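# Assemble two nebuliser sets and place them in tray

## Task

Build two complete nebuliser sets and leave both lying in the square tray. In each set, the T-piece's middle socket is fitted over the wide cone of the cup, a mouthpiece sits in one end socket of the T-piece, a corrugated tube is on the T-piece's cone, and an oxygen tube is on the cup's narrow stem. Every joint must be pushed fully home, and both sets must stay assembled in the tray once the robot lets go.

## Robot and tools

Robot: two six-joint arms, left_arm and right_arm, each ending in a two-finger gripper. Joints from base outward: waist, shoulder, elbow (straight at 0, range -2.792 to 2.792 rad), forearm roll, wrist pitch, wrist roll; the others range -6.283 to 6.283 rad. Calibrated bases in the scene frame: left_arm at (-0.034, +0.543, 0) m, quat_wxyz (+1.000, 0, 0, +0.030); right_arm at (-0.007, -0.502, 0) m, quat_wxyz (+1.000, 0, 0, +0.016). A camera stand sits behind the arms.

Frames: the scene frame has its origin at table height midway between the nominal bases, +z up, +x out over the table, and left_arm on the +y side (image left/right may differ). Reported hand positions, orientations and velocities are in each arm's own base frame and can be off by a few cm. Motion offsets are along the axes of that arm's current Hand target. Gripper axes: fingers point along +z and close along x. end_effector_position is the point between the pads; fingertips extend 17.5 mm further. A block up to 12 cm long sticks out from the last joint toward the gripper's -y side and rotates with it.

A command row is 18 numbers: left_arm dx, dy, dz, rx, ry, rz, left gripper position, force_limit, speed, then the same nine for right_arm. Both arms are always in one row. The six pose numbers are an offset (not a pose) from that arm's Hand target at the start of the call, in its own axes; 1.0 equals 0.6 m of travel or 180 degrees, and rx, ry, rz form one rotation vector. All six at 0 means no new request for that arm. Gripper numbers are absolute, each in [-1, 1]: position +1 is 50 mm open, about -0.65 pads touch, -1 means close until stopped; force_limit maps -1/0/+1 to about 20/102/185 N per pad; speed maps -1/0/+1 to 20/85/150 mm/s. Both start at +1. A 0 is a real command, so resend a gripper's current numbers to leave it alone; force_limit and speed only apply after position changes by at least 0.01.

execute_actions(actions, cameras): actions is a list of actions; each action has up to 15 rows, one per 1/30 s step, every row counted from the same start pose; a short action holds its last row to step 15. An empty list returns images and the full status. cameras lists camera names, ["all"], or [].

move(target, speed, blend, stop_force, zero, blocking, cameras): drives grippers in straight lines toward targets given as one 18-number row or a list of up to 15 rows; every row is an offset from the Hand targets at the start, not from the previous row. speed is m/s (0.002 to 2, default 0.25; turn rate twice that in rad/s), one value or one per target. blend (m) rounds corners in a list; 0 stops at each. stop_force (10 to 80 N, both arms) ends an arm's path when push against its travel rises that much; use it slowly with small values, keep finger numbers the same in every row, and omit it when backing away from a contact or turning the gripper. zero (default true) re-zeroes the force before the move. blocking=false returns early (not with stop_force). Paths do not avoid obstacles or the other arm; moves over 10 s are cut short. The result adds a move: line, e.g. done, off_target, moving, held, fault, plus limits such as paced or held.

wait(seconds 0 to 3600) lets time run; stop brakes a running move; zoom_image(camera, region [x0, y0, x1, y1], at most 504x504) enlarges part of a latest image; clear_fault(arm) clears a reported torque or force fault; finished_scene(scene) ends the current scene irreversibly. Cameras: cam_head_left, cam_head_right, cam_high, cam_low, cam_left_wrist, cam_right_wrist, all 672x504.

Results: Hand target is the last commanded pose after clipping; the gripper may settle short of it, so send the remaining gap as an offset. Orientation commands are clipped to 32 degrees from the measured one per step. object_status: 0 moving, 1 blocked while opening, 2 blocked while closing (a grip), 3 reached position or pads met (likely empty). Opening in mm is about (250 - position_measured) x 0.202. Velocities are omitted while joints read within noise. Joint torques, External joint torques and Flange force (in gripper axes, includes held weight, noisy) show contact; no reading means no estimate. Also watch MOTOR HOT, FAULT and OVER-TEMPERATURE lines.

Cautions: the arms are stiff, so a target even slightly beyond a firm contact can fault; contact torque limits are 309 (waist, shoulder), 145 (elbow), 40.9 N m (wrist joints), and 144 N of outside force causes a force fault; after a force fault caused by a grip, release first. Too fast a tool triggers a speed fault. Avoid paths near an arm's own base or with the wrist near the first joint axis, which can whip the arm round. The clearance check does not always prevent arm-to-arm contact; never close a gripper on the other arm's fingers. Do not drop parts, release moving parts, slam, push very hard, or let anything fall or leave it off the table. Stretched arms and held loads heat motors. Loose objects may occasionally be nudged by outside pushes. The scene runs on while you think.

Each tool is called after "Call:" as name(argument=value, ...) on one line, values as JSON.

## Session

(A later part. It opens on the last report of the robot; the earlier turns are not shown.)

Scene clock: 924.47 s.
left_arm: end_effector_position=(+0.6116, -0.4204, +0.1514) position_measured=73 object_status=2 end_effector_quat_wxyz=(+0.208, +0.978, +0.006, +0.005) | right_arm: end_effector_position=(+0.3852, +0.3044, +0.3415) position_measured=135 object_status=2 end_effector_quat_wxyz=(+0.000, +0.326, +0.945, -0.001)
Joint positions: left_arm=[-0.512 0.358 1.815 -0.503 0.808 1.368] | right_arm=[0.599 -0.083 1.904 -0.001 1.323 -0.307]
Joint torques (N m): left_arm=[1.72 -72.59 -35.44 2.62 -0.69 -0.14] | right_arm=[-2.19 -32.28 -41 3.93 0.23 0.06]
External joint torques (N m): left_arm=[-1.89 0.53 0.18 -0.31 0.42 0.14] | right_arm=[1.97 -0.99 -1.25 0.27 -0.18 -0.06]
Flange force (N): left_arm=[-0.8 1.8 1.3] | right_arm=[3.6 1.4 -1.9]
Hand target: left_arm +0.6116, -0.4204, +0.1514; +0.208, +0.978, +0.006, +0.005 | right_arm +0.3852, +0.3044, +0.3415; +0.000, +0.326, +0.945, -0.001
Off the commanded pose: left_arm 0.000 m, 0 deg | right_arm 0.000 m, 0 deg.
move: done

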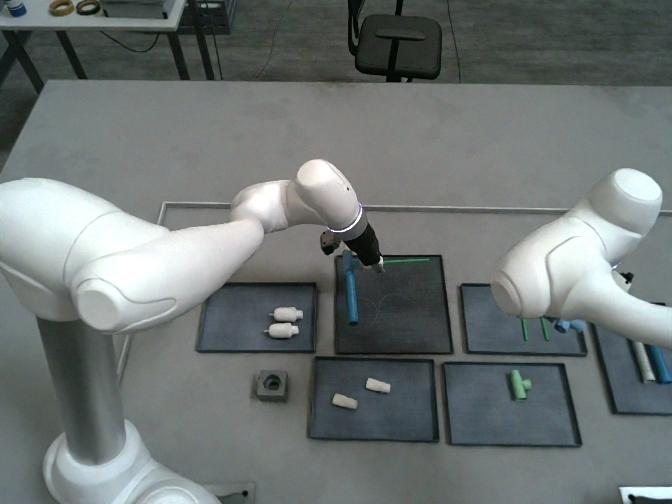

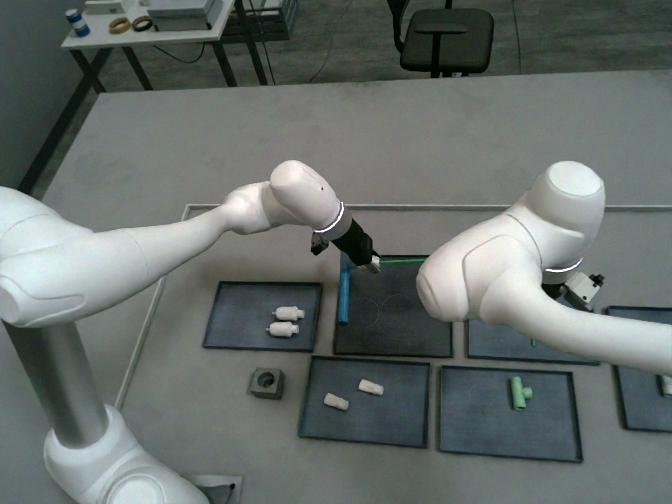

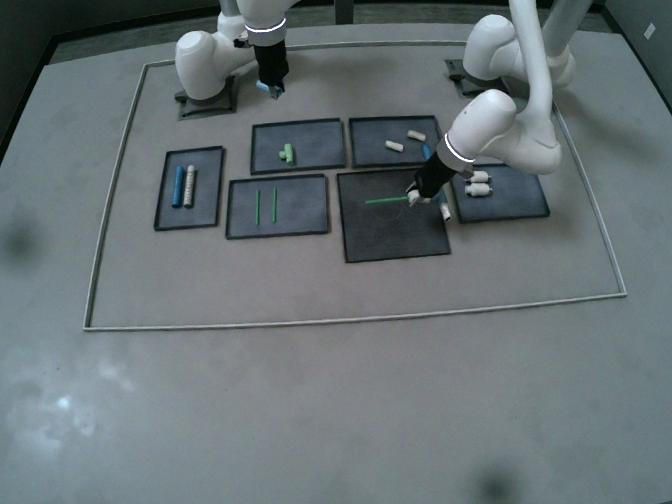

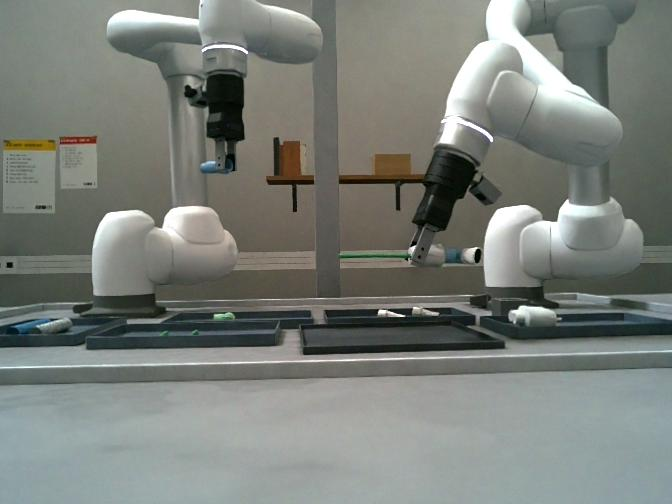

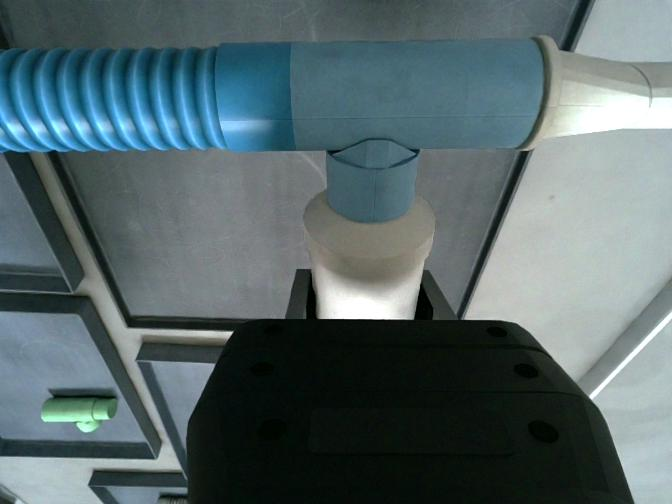

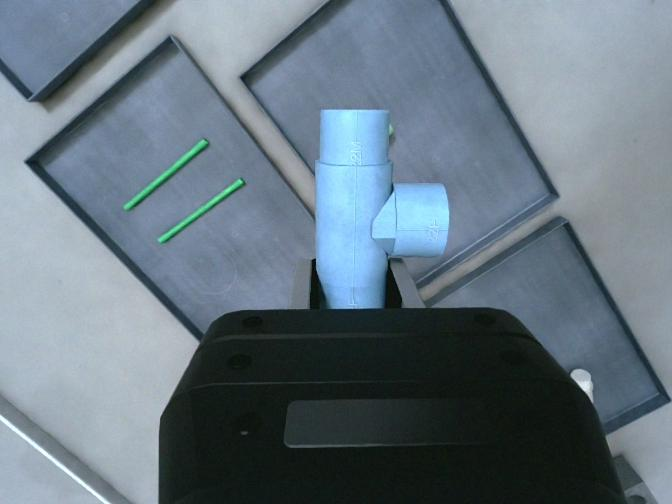

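Call:
move(target=[0,-0.0755,0.169,0,0,0,-1,0.8,-0.6,0,0,0,0,0,0,-1,0.8,-0.6], speed=0.12, cameras=["cam_low","cam_head_left","cam_left_wrist"])

Call:
zoom_image(camera="cam_low", region=[300, 270, 520, 360])

Call:
zoom_image(camera="cam_head_left", region=[320, 220, 470, 370])

Scene clock: 934.10 s.
left_arm: end_effector_position=(+0.6124, -0.4203, +0.0403) position_measured=73 object_status=2 end_effector_quat_wxyz=(+0.208, +0.978, +0.006, +0.005) | right_arm: end_effector_position=(+0.3852, +0.3044, +0.3415) position_measured=135 object_status=2 end_effector_quat_wxyz=(+0.000, +0.326, +0.945, -0.001)
Joint positions: left_arm=[-0.511 0.478 1.883 -0.615 0.648 1.518] | right_arm=[0.599 -0.083 1.904 -0.001 1.323 -0.307]
Joint torques (N m): left_arm=[1.67 -80.78 -29.69 2.09 -0.54 -0.16] | right_arm=[-1.97 -31.85 -41.13 4.02 0.21 -0.01]
External joint torques (N m): left_arm=[-1.94 3.42 0.36 -0.31 0.45 0.15] | right_arm=[1.72 -1.55 -1.17 0.18 -0.16 0.01]
Flange force (N): left_arm=[1.7 1.5 5.4] | right_arm=[3.5 0.3 -2.1]
Hand target: left_arm +0.6124, -0.4203, +0.0403; +0.208, +0.978, +0.006, +0.005 | right_arm +0.3852, +0.3044, +0.3415; +0.000, +0.326, +0.945, -0.001
Off the commanded pose: left_arm 0.000 m, 0 deg | right_arm 0.000 m, 0 deg.
move: done
Images, in order (width x height): cam_head_left 672x504, cam_low 672x504, cam_left_wrist 672x504.

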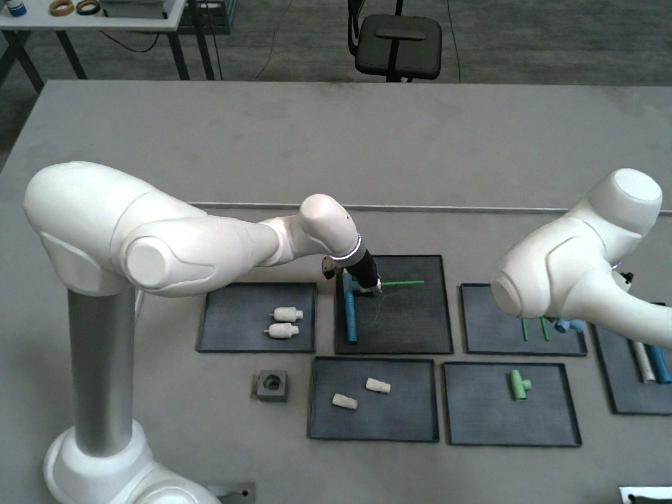

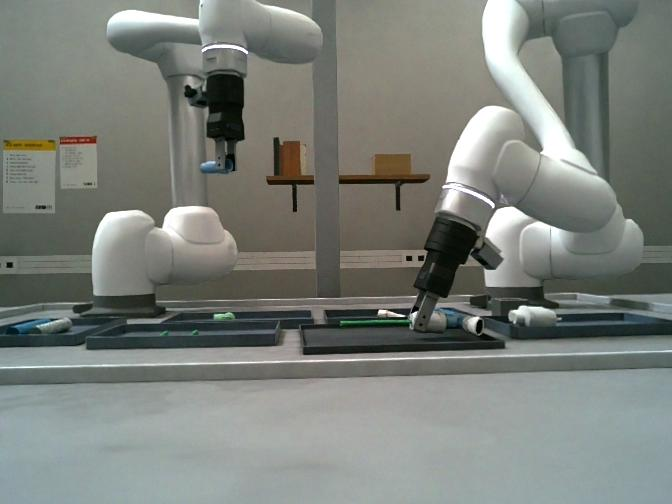

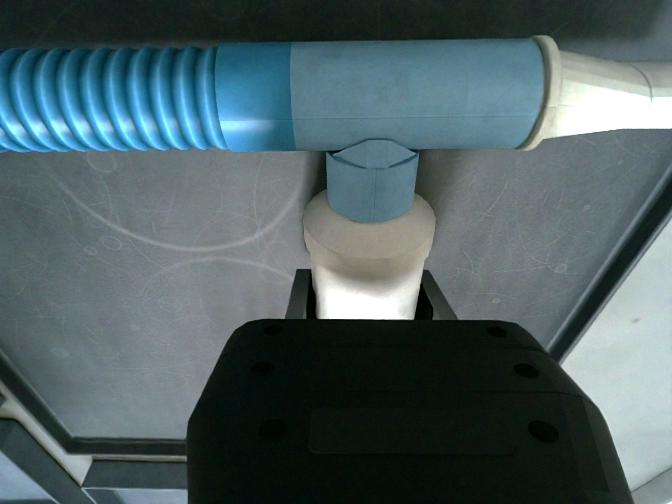

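Scaled by 2.291 from the camera's image (finer frame: 960x720).

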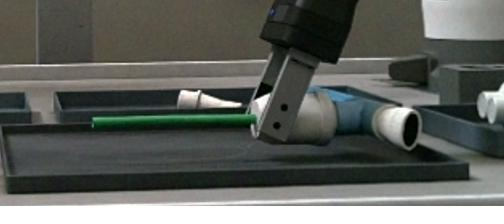

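Scaled by 3.360 from the camera's image (finer frame: 960x720).

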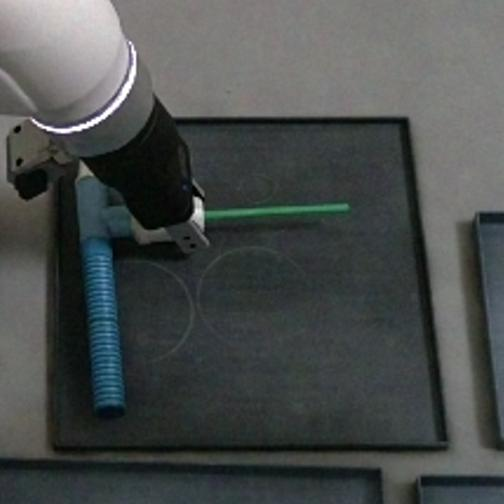

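Call:
move(target=[[0,0.0068,0.0175,0,0,0,-1,0.8,-0.6,0,0,0,0,0,0,-1,0.8,-0.6],[0,0.0014,0.0296,0,0,0,-1,0.8,-0.6,0,0,0,0,0,0,-1,0.8,-0.6]], speed=[0.05,0.012], stop_force=12, cameras=["cam_low","cam_left_wrist"])

Call:
zoom_image(camera="cam_low", region=[300, 270, 520, 360])

Scene clock: 939.83 s.
left_arm: end_effector_position=(+0.6130, -0.4285, +0.0301) position_measured=73 object_status=2 end_effector_quat_wxyz=(+0.208, +0.978, +0.006, +0.006) | right_arm: end_effector_position=(+0.3852, +0.3044, +0.3415) position_measured=135 object_status=2 end_effector_quat_wxyz=(+0.000, +0.326, +0.945, -0.001)
Joint positions: left_arm=[-0.522 0.495 1.879 -0.626 0.632 1.523] | right_arm=[0.599 -0.083 1.904 -0.001 1.323 -0.307]
Joint torques (N m): left_arm=[3.79 -67.14 -19.92 3.58 -0.46 -0.14] | right_arm=[-2.07 -32.31 -41.25 4 0.23 -0.01]
External joint torques (N m): left_arm=[-3.98 -11.19 -8.88 -1.83 0.37 0.14] | right_arm=[1.99 -1.22 -1.09 0.22 -0.18 0.01]
Flange force (N): left_arm=[1.0 12.1 -11.4] | right_arm=[4.0 0.9 -1.8]
Hand target: left_arm +0.6130, -0.4285, +0.0301; +0.208, +0.978, +0.006, +0.006 (not the last commanded pose) | right_arm +0.3852, +0.3044, +0.3415; +0.000, +0.326, +0.945, -0.001
Off the commanded pose: left_arm 0.006 m, 0 deg | right_arm 0.000 m, 0 deg.
move: contact (left_arm); path passed 1 of 2 targets

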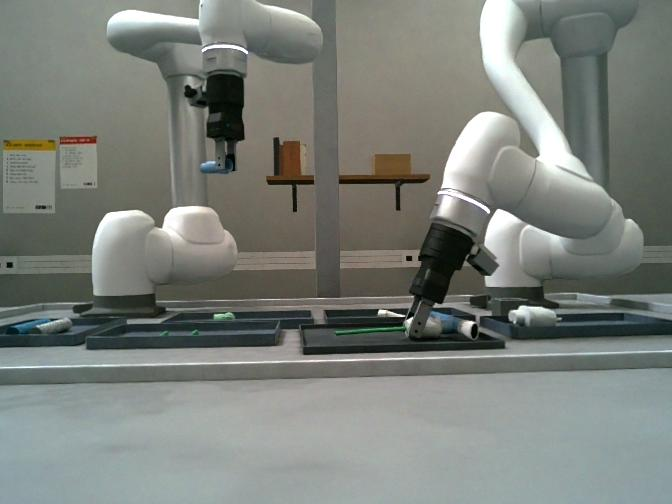

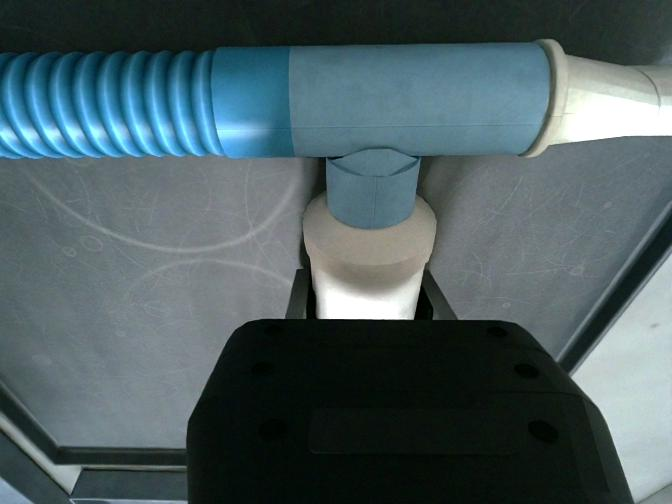

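Scaled by 2.291 from the camera's image (finer frame: 960x720).

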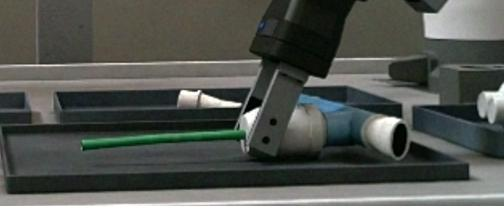

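Call:
zoom_image(camera="cam_left_wrist", region=[250, 0, 672, 280])

Call:
zoom_image(camera="cam_low", region=[400, 290, 500, 360])

Scaled by 1.194 from the camera's image (finer frame: 960x720).

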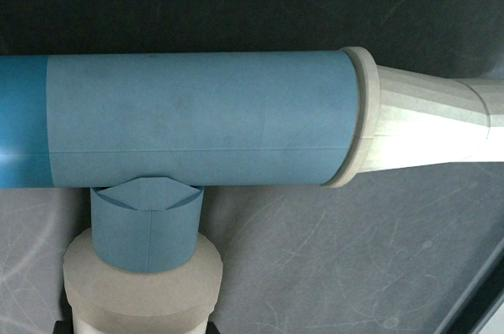

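Scaled by 5.040 from the camera's image (finer frame: 960x720).

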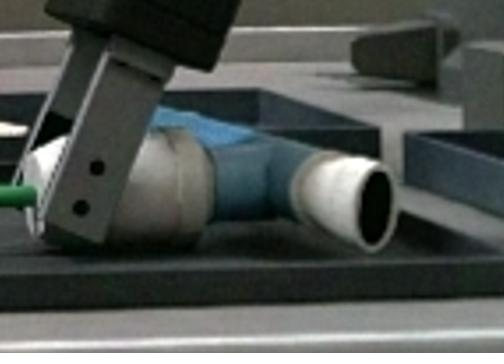

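Call:
move(target=[[0,-0.0003,-0.0009,0,0,0,-1,0.8,-0.6,0,0,0,0,0,0,-1,0.8,-0.6],[0,-0.0003,-0.0009,0,0,0,0.6,0.8,-1,0,0,0,0,0,0,-1,0.8,-0.6]], speed=0.02, cameras=["cam_low","cam_left_wrist"])

Call:
zoom_image(camera="cam_low", region=[320, 290, 500, 360])

Scene clock: 946.73 s.
left_arm: end_effector_position=(+0.6129, -0.4280, +0.0304) position_measured=63 object_status=3 end_effector_quat_wxyz=(+0.208, +0.978, +0.006, +0.006) | right_arm: end_effector_position=(+0.3852, +0.3044, +0.3415) position_measured=135 object_status=2 end_effector_quat_wxyz=(+0.000, +0.326, +0.945, -0.001)
Joint positions: left_arm=[-0.521 0.495 1.88 -0.625 0.633 1.523] | right_arm=[0.599 -0.083 1.904 -0.001 1.323 -0.307]
Joint torques (N m): left_arm=[1.64 -80.97 -28.89 2.14 -0.52 -0.19] | right_arm=[-2.05 -32.05 -41.1 3.96 0.25 0.06]
External joint torques (N m): left_arm=[-1.87 2.4 -0.1 -0.39 0.43 0.19] | right_arm=[1.79 -1.34 -1.29 0.25 -0.2 -0.06]
Flange force (N): left_arm=[1.4 1.7 4.2] | right_arm=[3.4 0.8 -2.1]
Hand target: left_arm +0.6130, -0.4281, +0.0305; +0.208, +0.978, +0.006, +0.006 | right_arm +0.3852, +0.3044, +0.3415; +0.000, +0.326, +0.945, -0.001
Off the commanded pose: left_arm 0.000 m, 0 deg | right_arm 0.000 m, 0 deg.
move: done

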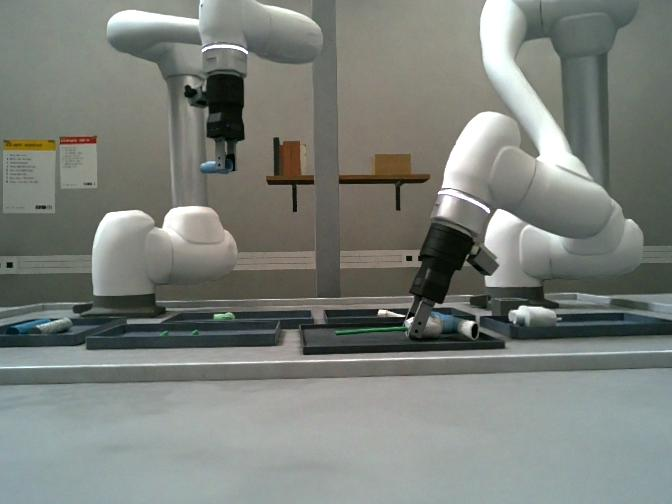

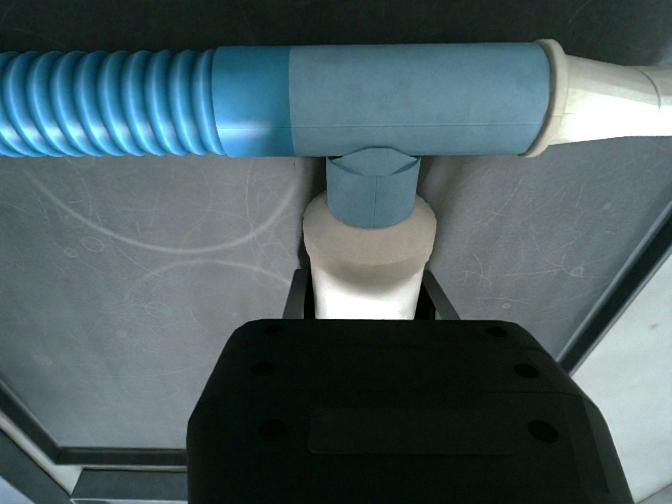

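Scaled by 2.800 from the camera's image (finer frame: 960x720).

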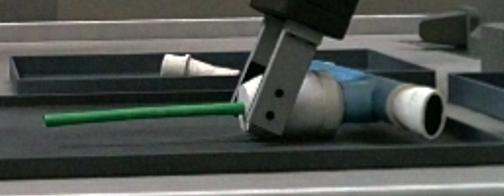

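Call:
move(target=[[0,0,0,0,0,0,1,0.8,-1,0,0,0,0,0,0,-1,0.8,-0.6],[0,0,-0.02,0,0,0,1,0.8,-1,0,0,0,0,0,0,-1,0.8,-0.6],[0,0,-0.2,0,0,0,1,0.8,-1,0,0,0,0,0,0,-1,0.8,-0.6]], speed=[0.02,0.03,0.15], cameras=["cam_low","cam_left_wrist","cam_head_left"])

Call:
zoom_image(camera="cam_head_left", region=[320, 220, 470, 370])

Call:
zoom_image(camera="cam_low", region=[320, 290, 500, 360])

Scene clock: 952.43 s.
left_arm: end_effector_position=(+0.6113, -0.3792, +0.1401) position_measured=3 object_status=3 end_effector_quat_wxyz=(+0.208, +0.978, +0.006, +0.006) | right_arm: end_effector_position=(+0.3852, +0.3044, +0.3415) position_measured=135 object_status=2 end_effector_quat_wxyz=(+0.000, +0.326, +0.945, -0.001)
Joint positions: left_arm=[-0.458 0.345 1.859 -0.523 0.802 1.443] | right_arm=[0.599 -0.083 1.904 -0.001 1.323 -0.307]
Joint torques (N m): left_arm=[1.94 -72.09 -34.41 2.49 -0.6 -0.16] | right_arm=[-2.04 -32.07 -41.08 3.97 0.22 0.01]
External joint torques (N m): left_arm=[-2.1 2.55 0.18 -0.3 0.41 0.16] | right_arm=[1.98 -1.59 -1.32 0.24 -0.16 -0.01]
Flange force (N): left_arm=[1.7 2.3 3.8] | right_arm=[4.0 0.6 -2.3]
Hand target: left_arm +0.6113, -0.3792, +0.1401; +0.208, +0.978, +0.006, +0.006 | right_arm +0.3852, +0.3044, +0.3415; +0.000, +0.326, +0.945, -0.001
Off the commanded pose: left_arm 0.000 m, 0 deg | right_arm 0.000 m, 0 deg.
move: done
Images, in order (width x height): cam_head_left 672x504, cam_low 672x504, cam_left_wrist 672x504.

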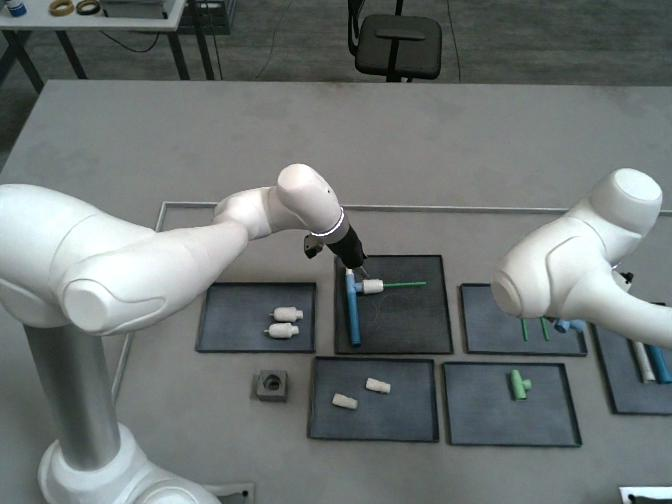

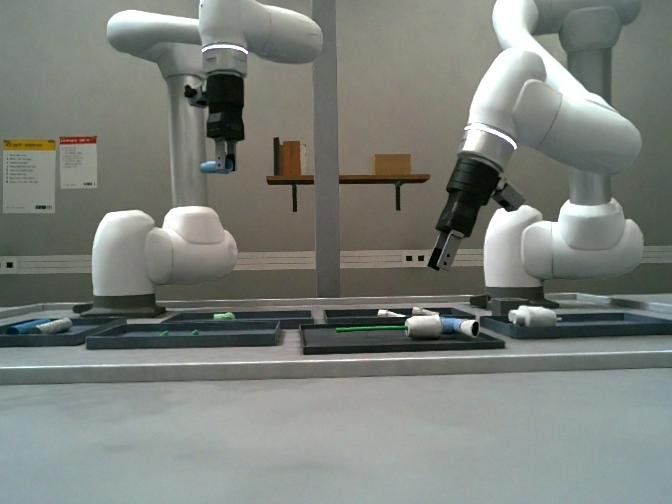

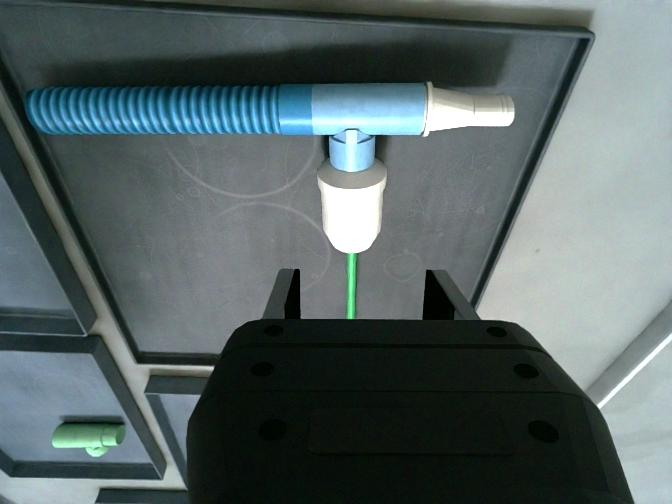

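Scaled by 3.360 from the camera's image (finer frame: 960x720).

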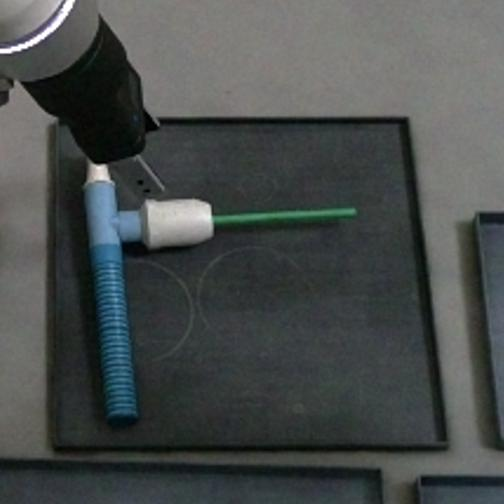

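Scaled by 2.800 from the camera's image (finer frame: 960x720).

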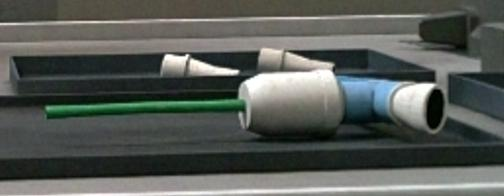

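Call:
move(target=[[-0.06,-0.06,-0.25,0,0,0,0.7,0.8,-0.6,0,0,0,0,0,0,-1,0.8,-0.6],[-0.183,-0.13,-0.277,0,-0.2084,0.4677,0.7,0.8,-0.6,0,0,0,0,0,0,-1,0.8,-0.6],[-0.183,-0.13,-0.277,0,0.397,-0.8917,0.7,0.8,-0.6,0,0,0,0,0,0,-1,0.8,-0.6]], speed=0.4, blend=[0.05,0.05,0], cameras=["cam_left_wrist"])

Scene clock: 967.60 s.
left_arm: end_effector_position=(+0.4985, -0.2419, +0.2592) position_measured=48 object_status=3 end_effector_quat_wxyz=(+0.010, +0.029, +0.978, +0.208) | right_arm: end_effector_position=(+0.3852, +0.3044, +0.3415) position_measured=135 object_status=2 end_effector_quat_wxyz=(+0.000, +0.326, +0.945, -0.001)
Joint positions: left_arm=[-0.691 0.164 1.85 0.345 1.389 3.972] | right_arm=[0.599 -0.083 1.904 -0.001 1.323 -0.307]
Joint torques (N m): left_arm=[1.68 -58.77 -39.43 4.77 0.35 -0.1] | right_arm=[-2.18 -32.32 -41.2 3.99 0.22 0]
External joint torques (N m): left_arm=[-1.81 2.84 0.38 -0.23 0.39 0.09] | right_arm=[2.12 -1.08 -1.14 0.22 -0.17 0]
Flange force (N): left_arm=[-1.3 -4.9 -0.3] | right_arm=[4.1 1.2 -1.8]
Hand target: left_arm +0.4985, -0.2419, +0.2592; +0.010, +0.029, +0.978, +0.208 | right_arm +0.3852, +0.3044, +0.3415; +0.000, +0.326, +0.945, -0.001
Off the commanded pose: left_arm 0.000 m, 0 deg | right_arm 0.000 m, 0 deg.
move: done

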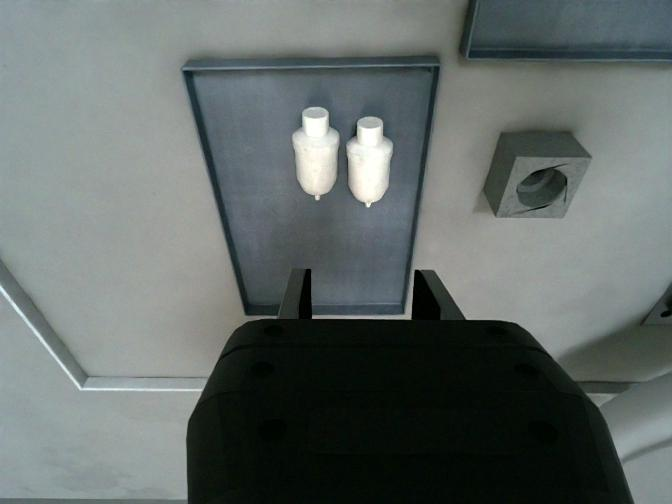

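Call:
move(target=[0.035,0.043,0.3277,0.0229,0,0,0.8,0.8,-0.6,0,0,0,0,0,0,-1,0.8,-0.6], speed=0.3, cameras=["cam_left_wrist"])

Call:
zoom_image(camera="cam_left_wrist", region=[236, 120, 496, 320])

Scene clock: 986.27 s.
left_arm: end_effector_position=(+0.4852, -0.1375, +0.0900) position_measured=32 object_status=3 end_effector_quat_wxyz=(+0.009, +0.029, +0.985, +0.172) | right_arm: end_effector_position=(+0.3852, +0.3044, +0.3415) position_measured=135 object_status=2 end_effector_quat_wxyz=(+0.000, +0.326, +0.945, -0.001)
Joint positions: left_arm=[-0.524 0.219 2.135 0.381 0.975 4.002] | right_arm=[0.599 -0.083 1.904 -0.001 1.323 -0.307]
Joint torques (N m): left_arm=[1.82 -56.56 -32.23 3.71 0.24 -0.16] | right_arm=[-1.98 -32.21 -41.06 4 0.21 0.02]
External joint torques (N m): left_arm=[-2.06 2.6 0.69 -0.24 0.34 0.16] | right_arm=[1.76 -1.07 -1.22 0.2 -0.15 -0.02]
Flange force (N): left_arm=[-0.5 -5.3 1.4] | right_arm=[3.4 1.1 -2.0]
Hand target: left_arm +0.4852, -0.1374, +0.0899; +0.009, +0.029, +0.985, +0.172 | right_arm +0.3852, +0.3044, +0.3415; +0.000, +0.326, +0.945, -0.001
Off the commanded pose: left_arm 0.000 m, 0 deg | right_arm 0.000 m, 0 deg.
move: done

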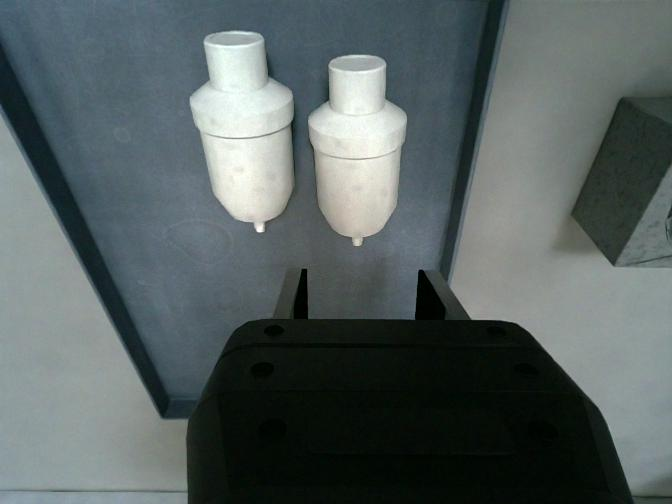

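Scaled by 1.938 from the camera's image (finer frame: 960x720).

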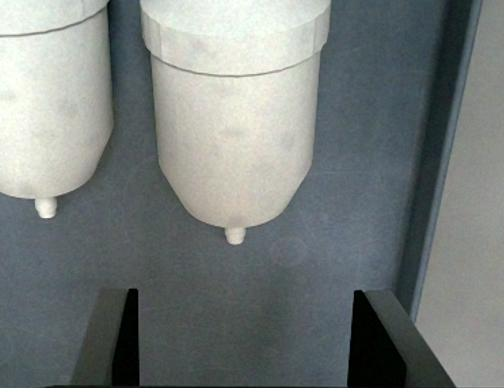

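Call:
move(target=[[0.0033,-0.0275,0.0255,0,0,0,0.8,0.8,-0.6,0,0,0,0,0,0,-1,0.8,-0.6],[0.0033,-0.0508,0.0897,0,0,0,0.8,0.8,-0.6,0,0,0,0,0,0,-1,0.8,-0.6]], speed=[0.1,0.03], stop_force=12, cameras=["cam_left_wrist"])

Scene clock: 996.43 s.
left_arm: end_effector_position=(+0.4831, -0.1477, +0.0289) position_measured=32 object_status=3 end_effector_quat_wxyz=(+0.009, +0.029, +0.985, +0.172) | right_arm: end_effector_position=(+0.3852, +0.3044, +0.3415) position_measured=135 object_status=2 end_effector_quat_wxyz=(+0.000, +0.326, +0.945, -0.001)
Joint positions: left_arm=[-0.543 0.311 2.168 0.412 0.865 3.928] | right_arm=[0.599 -0.083 1.904 -0.001 1.323 -0.307]
Joint torques (N m): left_arm=[1.69 -62.08 -27.74 3.26 0.25 -0.14] | right_arm=[-2.32 -31.95 -41.08 4.02 0.27 0.05]
External joint torques (N m): left_arm=[-1.54 2.41 0.11 -0.29 0.39 0.14] | right_arm=[2.38 -1.87 -1.35 0.2 -0.22 -0.05]
Flange force (N): left_arm=[-1.4 -4.6 1.2] | right_arm=[4.8 0.4 -2.4]
Hand target: left_arm +0.4831, -0.1477, +0.0289; +0.009, +0.029, +0.985, +0.172 | right_arm +0.3852, +0.3044, +0.3415; +0.000, +0.326, +0.945, -0.001
Off the commanded pose: left_arm 0.000 m, 0 deg | right_arm 0.000 m, 0 deg.
move: done

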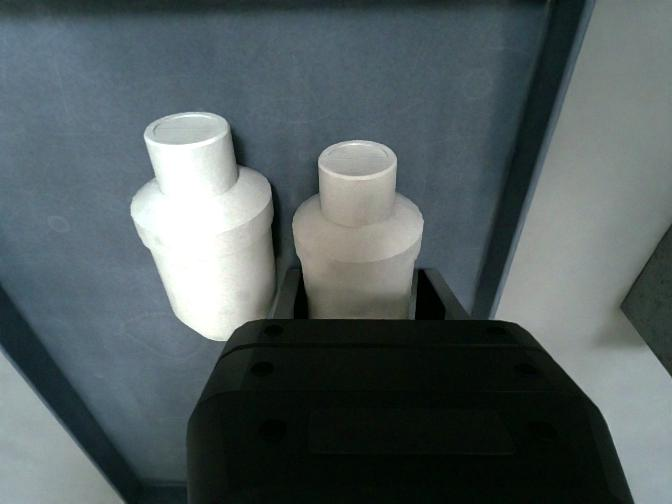

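Call:
move(target=[[0.0005,0,0,0,0,0,-1,0.8,-0.6,0,0,0,0,0,0,-1,0.8,-0.6],[0.0005,0.0684,-0.188,0,0,0,-1,0.8,-0.6,0,0,0,0,0,0,-1,0.8,-0.6]], speed=[0.05,0.15], cameras=["cam_left_wrist","cam_head_left"])

Scene clock: 1001.10 s.
left_arm: end_effector_position=(+0.4818, -0.1473, +0.1489) position_measured=73 object_status=2 end_effector_quat_wxyz=(+0.009, +0.029, +0.985, +0.172) | right_arm: end_effector_position=(+0.3852, +0.3044, +0.3415) position_measured=135 object_status=2 end_effector_quat_wxyz=(+0.000, +0.326, +0.945, -0.001)
Joint positions: left_arm=[-0.543 0.148 2.085 0.35 1.094 4.037] | right_arm=[0.599 -0.083 1.904 -0.001 1.323 -0.307]
Joint torques (N m): left_arm=[1.78 -51.51 -35.26 4.16 0.17 -0.1] | right_arm=[-2.17 -32.34 -40.98 4.03 0.25 0.03]
External joint torques (N m): left_arm=[-1.8 1.68 0.63 -0.28 0.39 0.1] | right_arm=[2.22 -1.2 -1.39 0.19 -0.2 -0.03]
Flange force (N): left_arm=[0.3 -4.0 0.2] | right_arm=[4.2 1.5 -2.2]
Hand target: left_arm +0.4818, -0.1473, +0.1490; +0.009, +0.029, +0.985, +0.172 | right_arm +0.3852, +0.3044, +0.3415; +0.000, +0.326, +0.945, -0.001
Off the commanded pose: left_arm 0.000 m, 0 deg | right_arm 0.000 m, 0 deg.
move: done
Images, in order (width x height): cam_head_left 672x504, cam_left_wrist 672x504.

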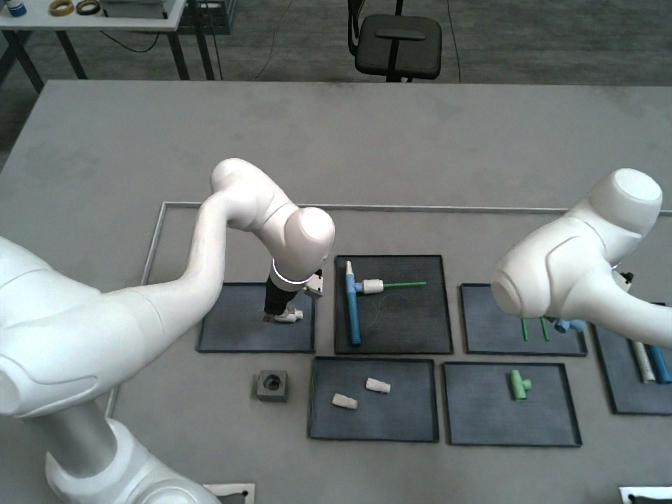

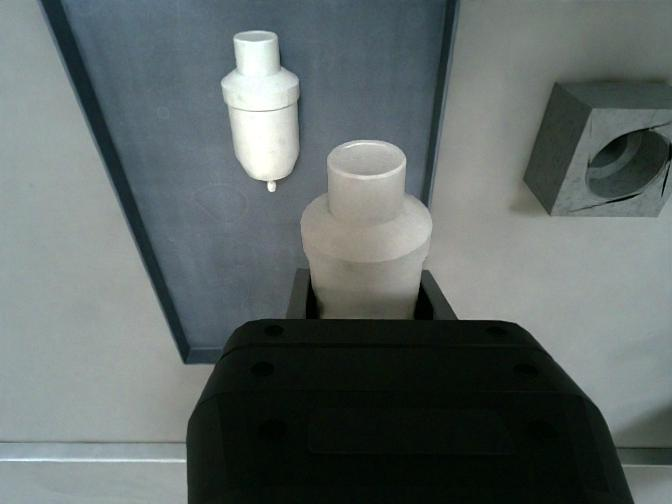

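Call:
move(target=[[0,0.06,-0.16,0.15,0,0,-1,0.8,-0.6,0,0,0,0,0,0,-1,0.8,-0.6],[0.158,-0.391,-0.320,0.4885,0,0,-1,0.8,-0.6,0,0,0,0,0,0,-1,0.8,-0.6]], speed=0.25, blend=[0.05,0], cameras=["all"])

Scene clock: 1011.87 s.
left_arm: end_effector_position=(+0.3691, -0.4269, +0.2490) position_measured=73 object_status=2 end_effector_quat_wxyz=(-0.013, +0.027, +0.828, -0.559) | right_arm: end_effector_position=(+0.3852, +0.3044, +0.3415) position_measured=135 object_status=2 end_effector_quat_wxyz=(+0.000, +0.326, +0.945, -0.001)
Joint positions: left_arm=[-0.473 0.062 2.342 -1.602 1.014 5.482] | right_arm=[0.599 -0.083 1.904 -0.001 1.323 -0.307]
Joint torques (N m): left_arm=[1.49 -35.89 -27.22 -1.34 1.56 -0.15] | right_arm=[-1.69 -32.12 -41.1 4 0.19 -0.02]
External joint torques (N m): left_arm=[-1.56 2.36 0.08 -0.47 0.36 0.16] | right_arm=[1.58 -1.28 -1.23 0.21 -0.14 0.02]
Flange force (N): left_arm=[-1.5 3.0 6.4] | right_arm=[3.2 0.7 -2.1]
Hand target: left_arm +0.3691, -0.4270, +0.2490; -0.013, +0.027, +0.828, -0.559 | right_arm +0.3852, +0.3044, +0.3415; +0.000, +0.326, +0.945, -0.001
Off the commanded pose: left_arm 0.000 m, 0 deg | right_arm 0.000 m, 0 deg.
move: done

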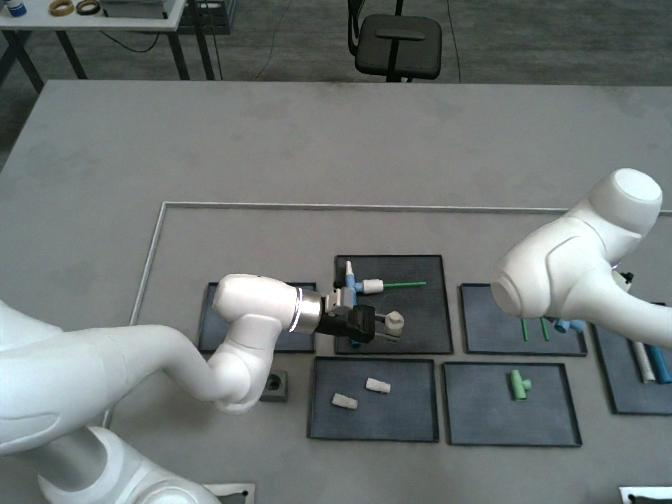

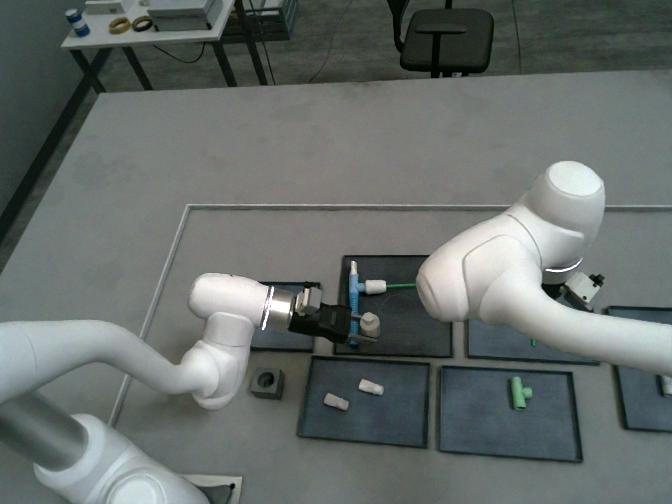

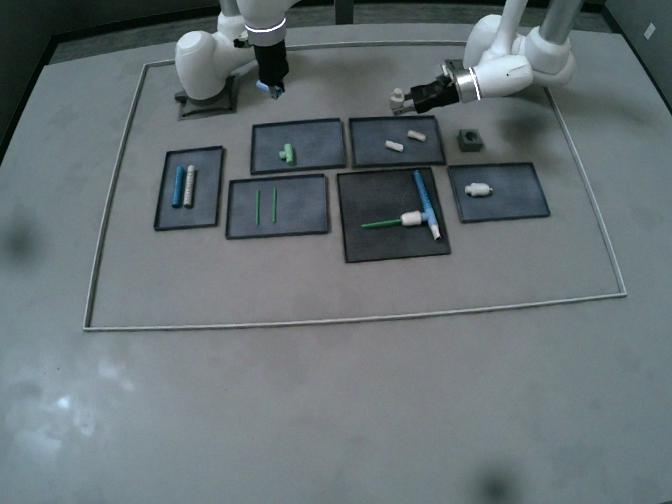

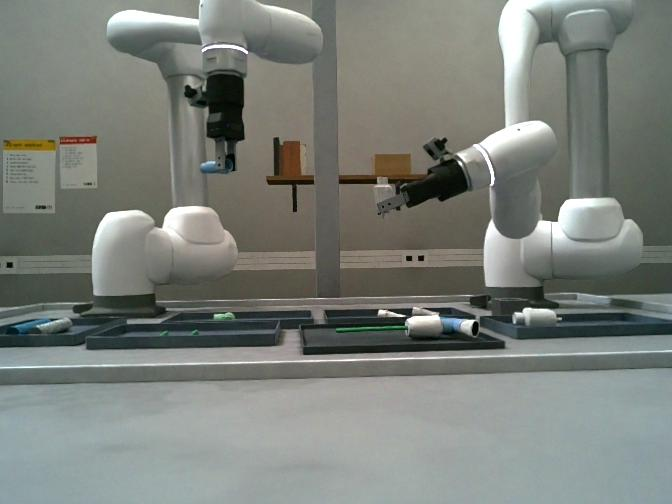

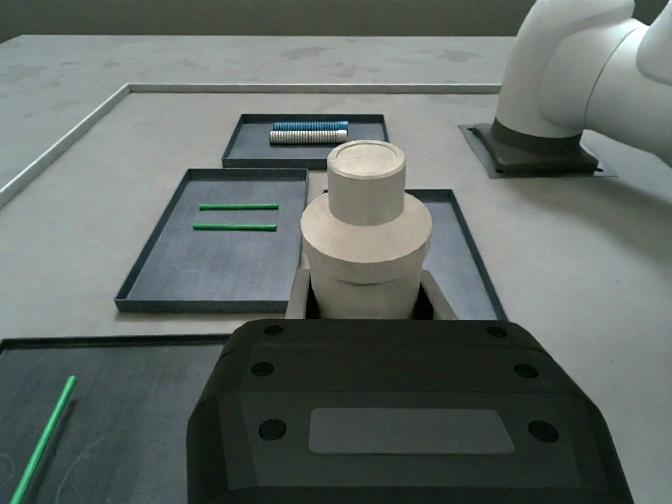

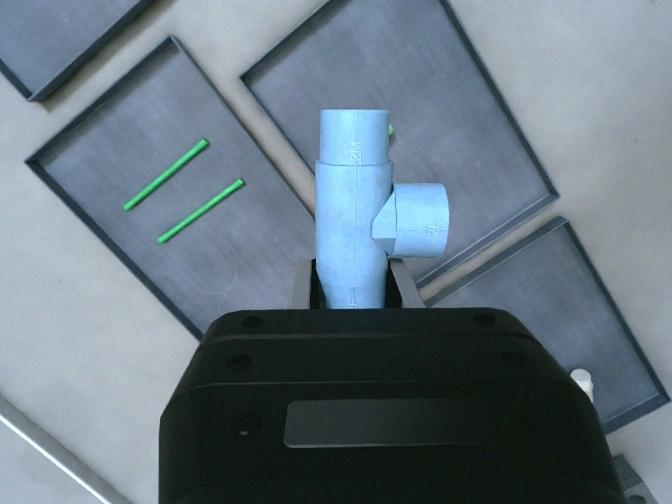

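Call:
move(target=[[0,0,0,0,0,0,-1,0.8,-0.6,0.05,0.05,-0.081,-0.528,-0.2673,-0.528,-1,0.8,-0.6],[0,0,0,0,0,0,-1,0.8,-0.6,0.28,0.30,-0.081,-0.528,-0.2673,-0.528,-1,0.8,-0.6]], speed=[0.5,0.25], blend=[0.03,0], cameras=["cam_low","cam_right_wrist","cam_head_left","cam_head_right"])

Call:
zoom_image(camera="cam_low", region=[330, 130, 430, 230])

Call:
zoom_image(camera="cam_right_wrist", region=[250, 80, 500, 310])

Scene clock: 1027.87 s.
left_arm: end_effector_position=(+0.3691, -0.4270, +0.2490) position_measured=73 object_status=2 end_effector_quat_wxyz=(-0.013, +0.027, +0.828, -0.559) | right_arm: end_effector_position=(+0.3640, +0.5497, +0.3895) position_measured=135 object_status=2 end_effector_quat_wxyz=(+0.507, -0.493, +0.509, +0.492)
Joint positions: left_arm=[-0.473 0.062 2.342 -1.602 1.014 5.482] | right_arm=[0.552 0.048 2.274 1.992 1.155 -3.981]
Joint torques (N m): left_arm=[1.78 -35.47 -27.25 -1.34 1.51 -0.17] | right_arm=[-2.37 -40.22 -35.33 0.38 2.46 -0.05]
External joint torques (N m): left_arm=[-1.91 2.13 0.21 -0.46 0.4 0.17] | right_arm=[2.15 -1.36 -1.24 0.15 -0.22 -0.01]
Flange force (N): left_arm=[-0.7 2.6 6.8] | right_arm=[-3.1 3.1 4.6]
Hand target: left_arm +0.3691, -0.4270, +0.2490; -0.013, +0.027, +0.828, -0.559 | right_arm +0.3640, +0.5498, +0.3895; +0.507, -0.493, +0.509, +0.492
Off the commanded pose: left_arm 0.000 m, 0 deg | right_arm 0.000 m, 0 deg.
move: done
Images, in order (width x height): cam_head_left 672x504, cam_head_right 672x504, cam_low 672x504, cam_right_wrist 672x504.

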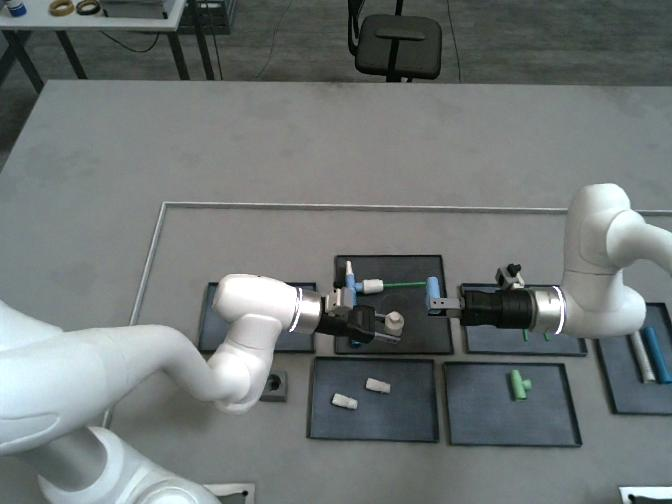

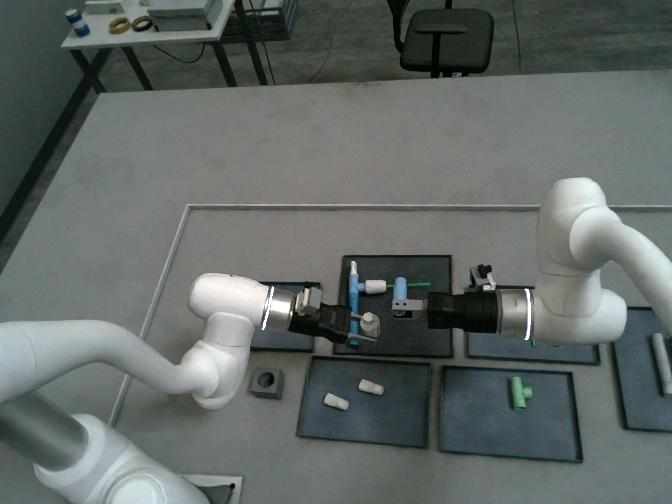

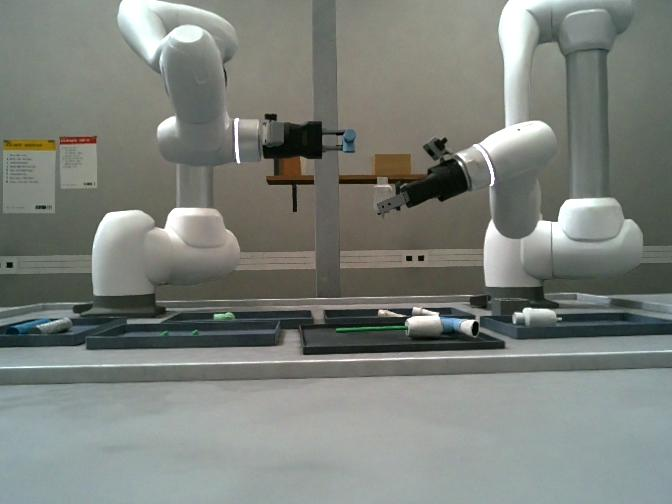

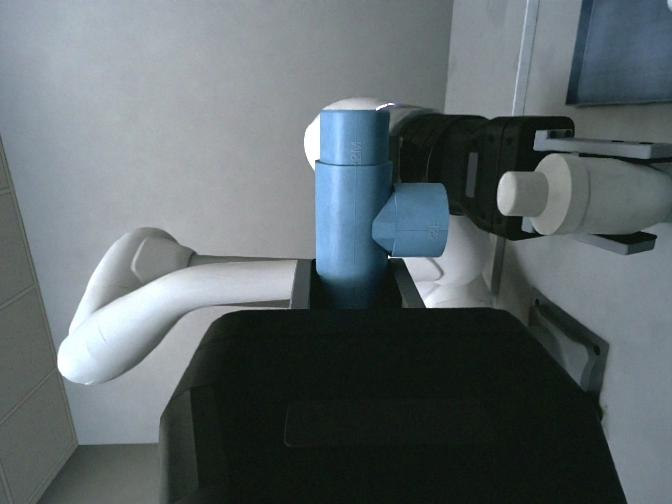

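Scaled by 5.040 from the camera's image (finer frame: 960x720).

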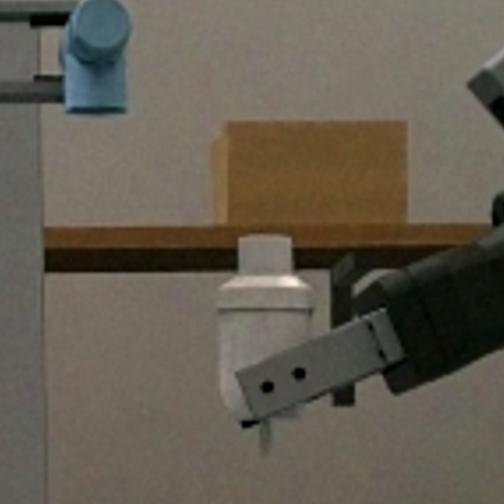

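Scaled by 2.016 from the camera's image (finer frame: 960x720).

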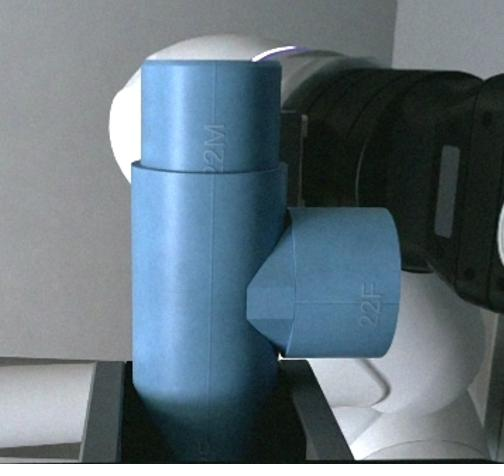

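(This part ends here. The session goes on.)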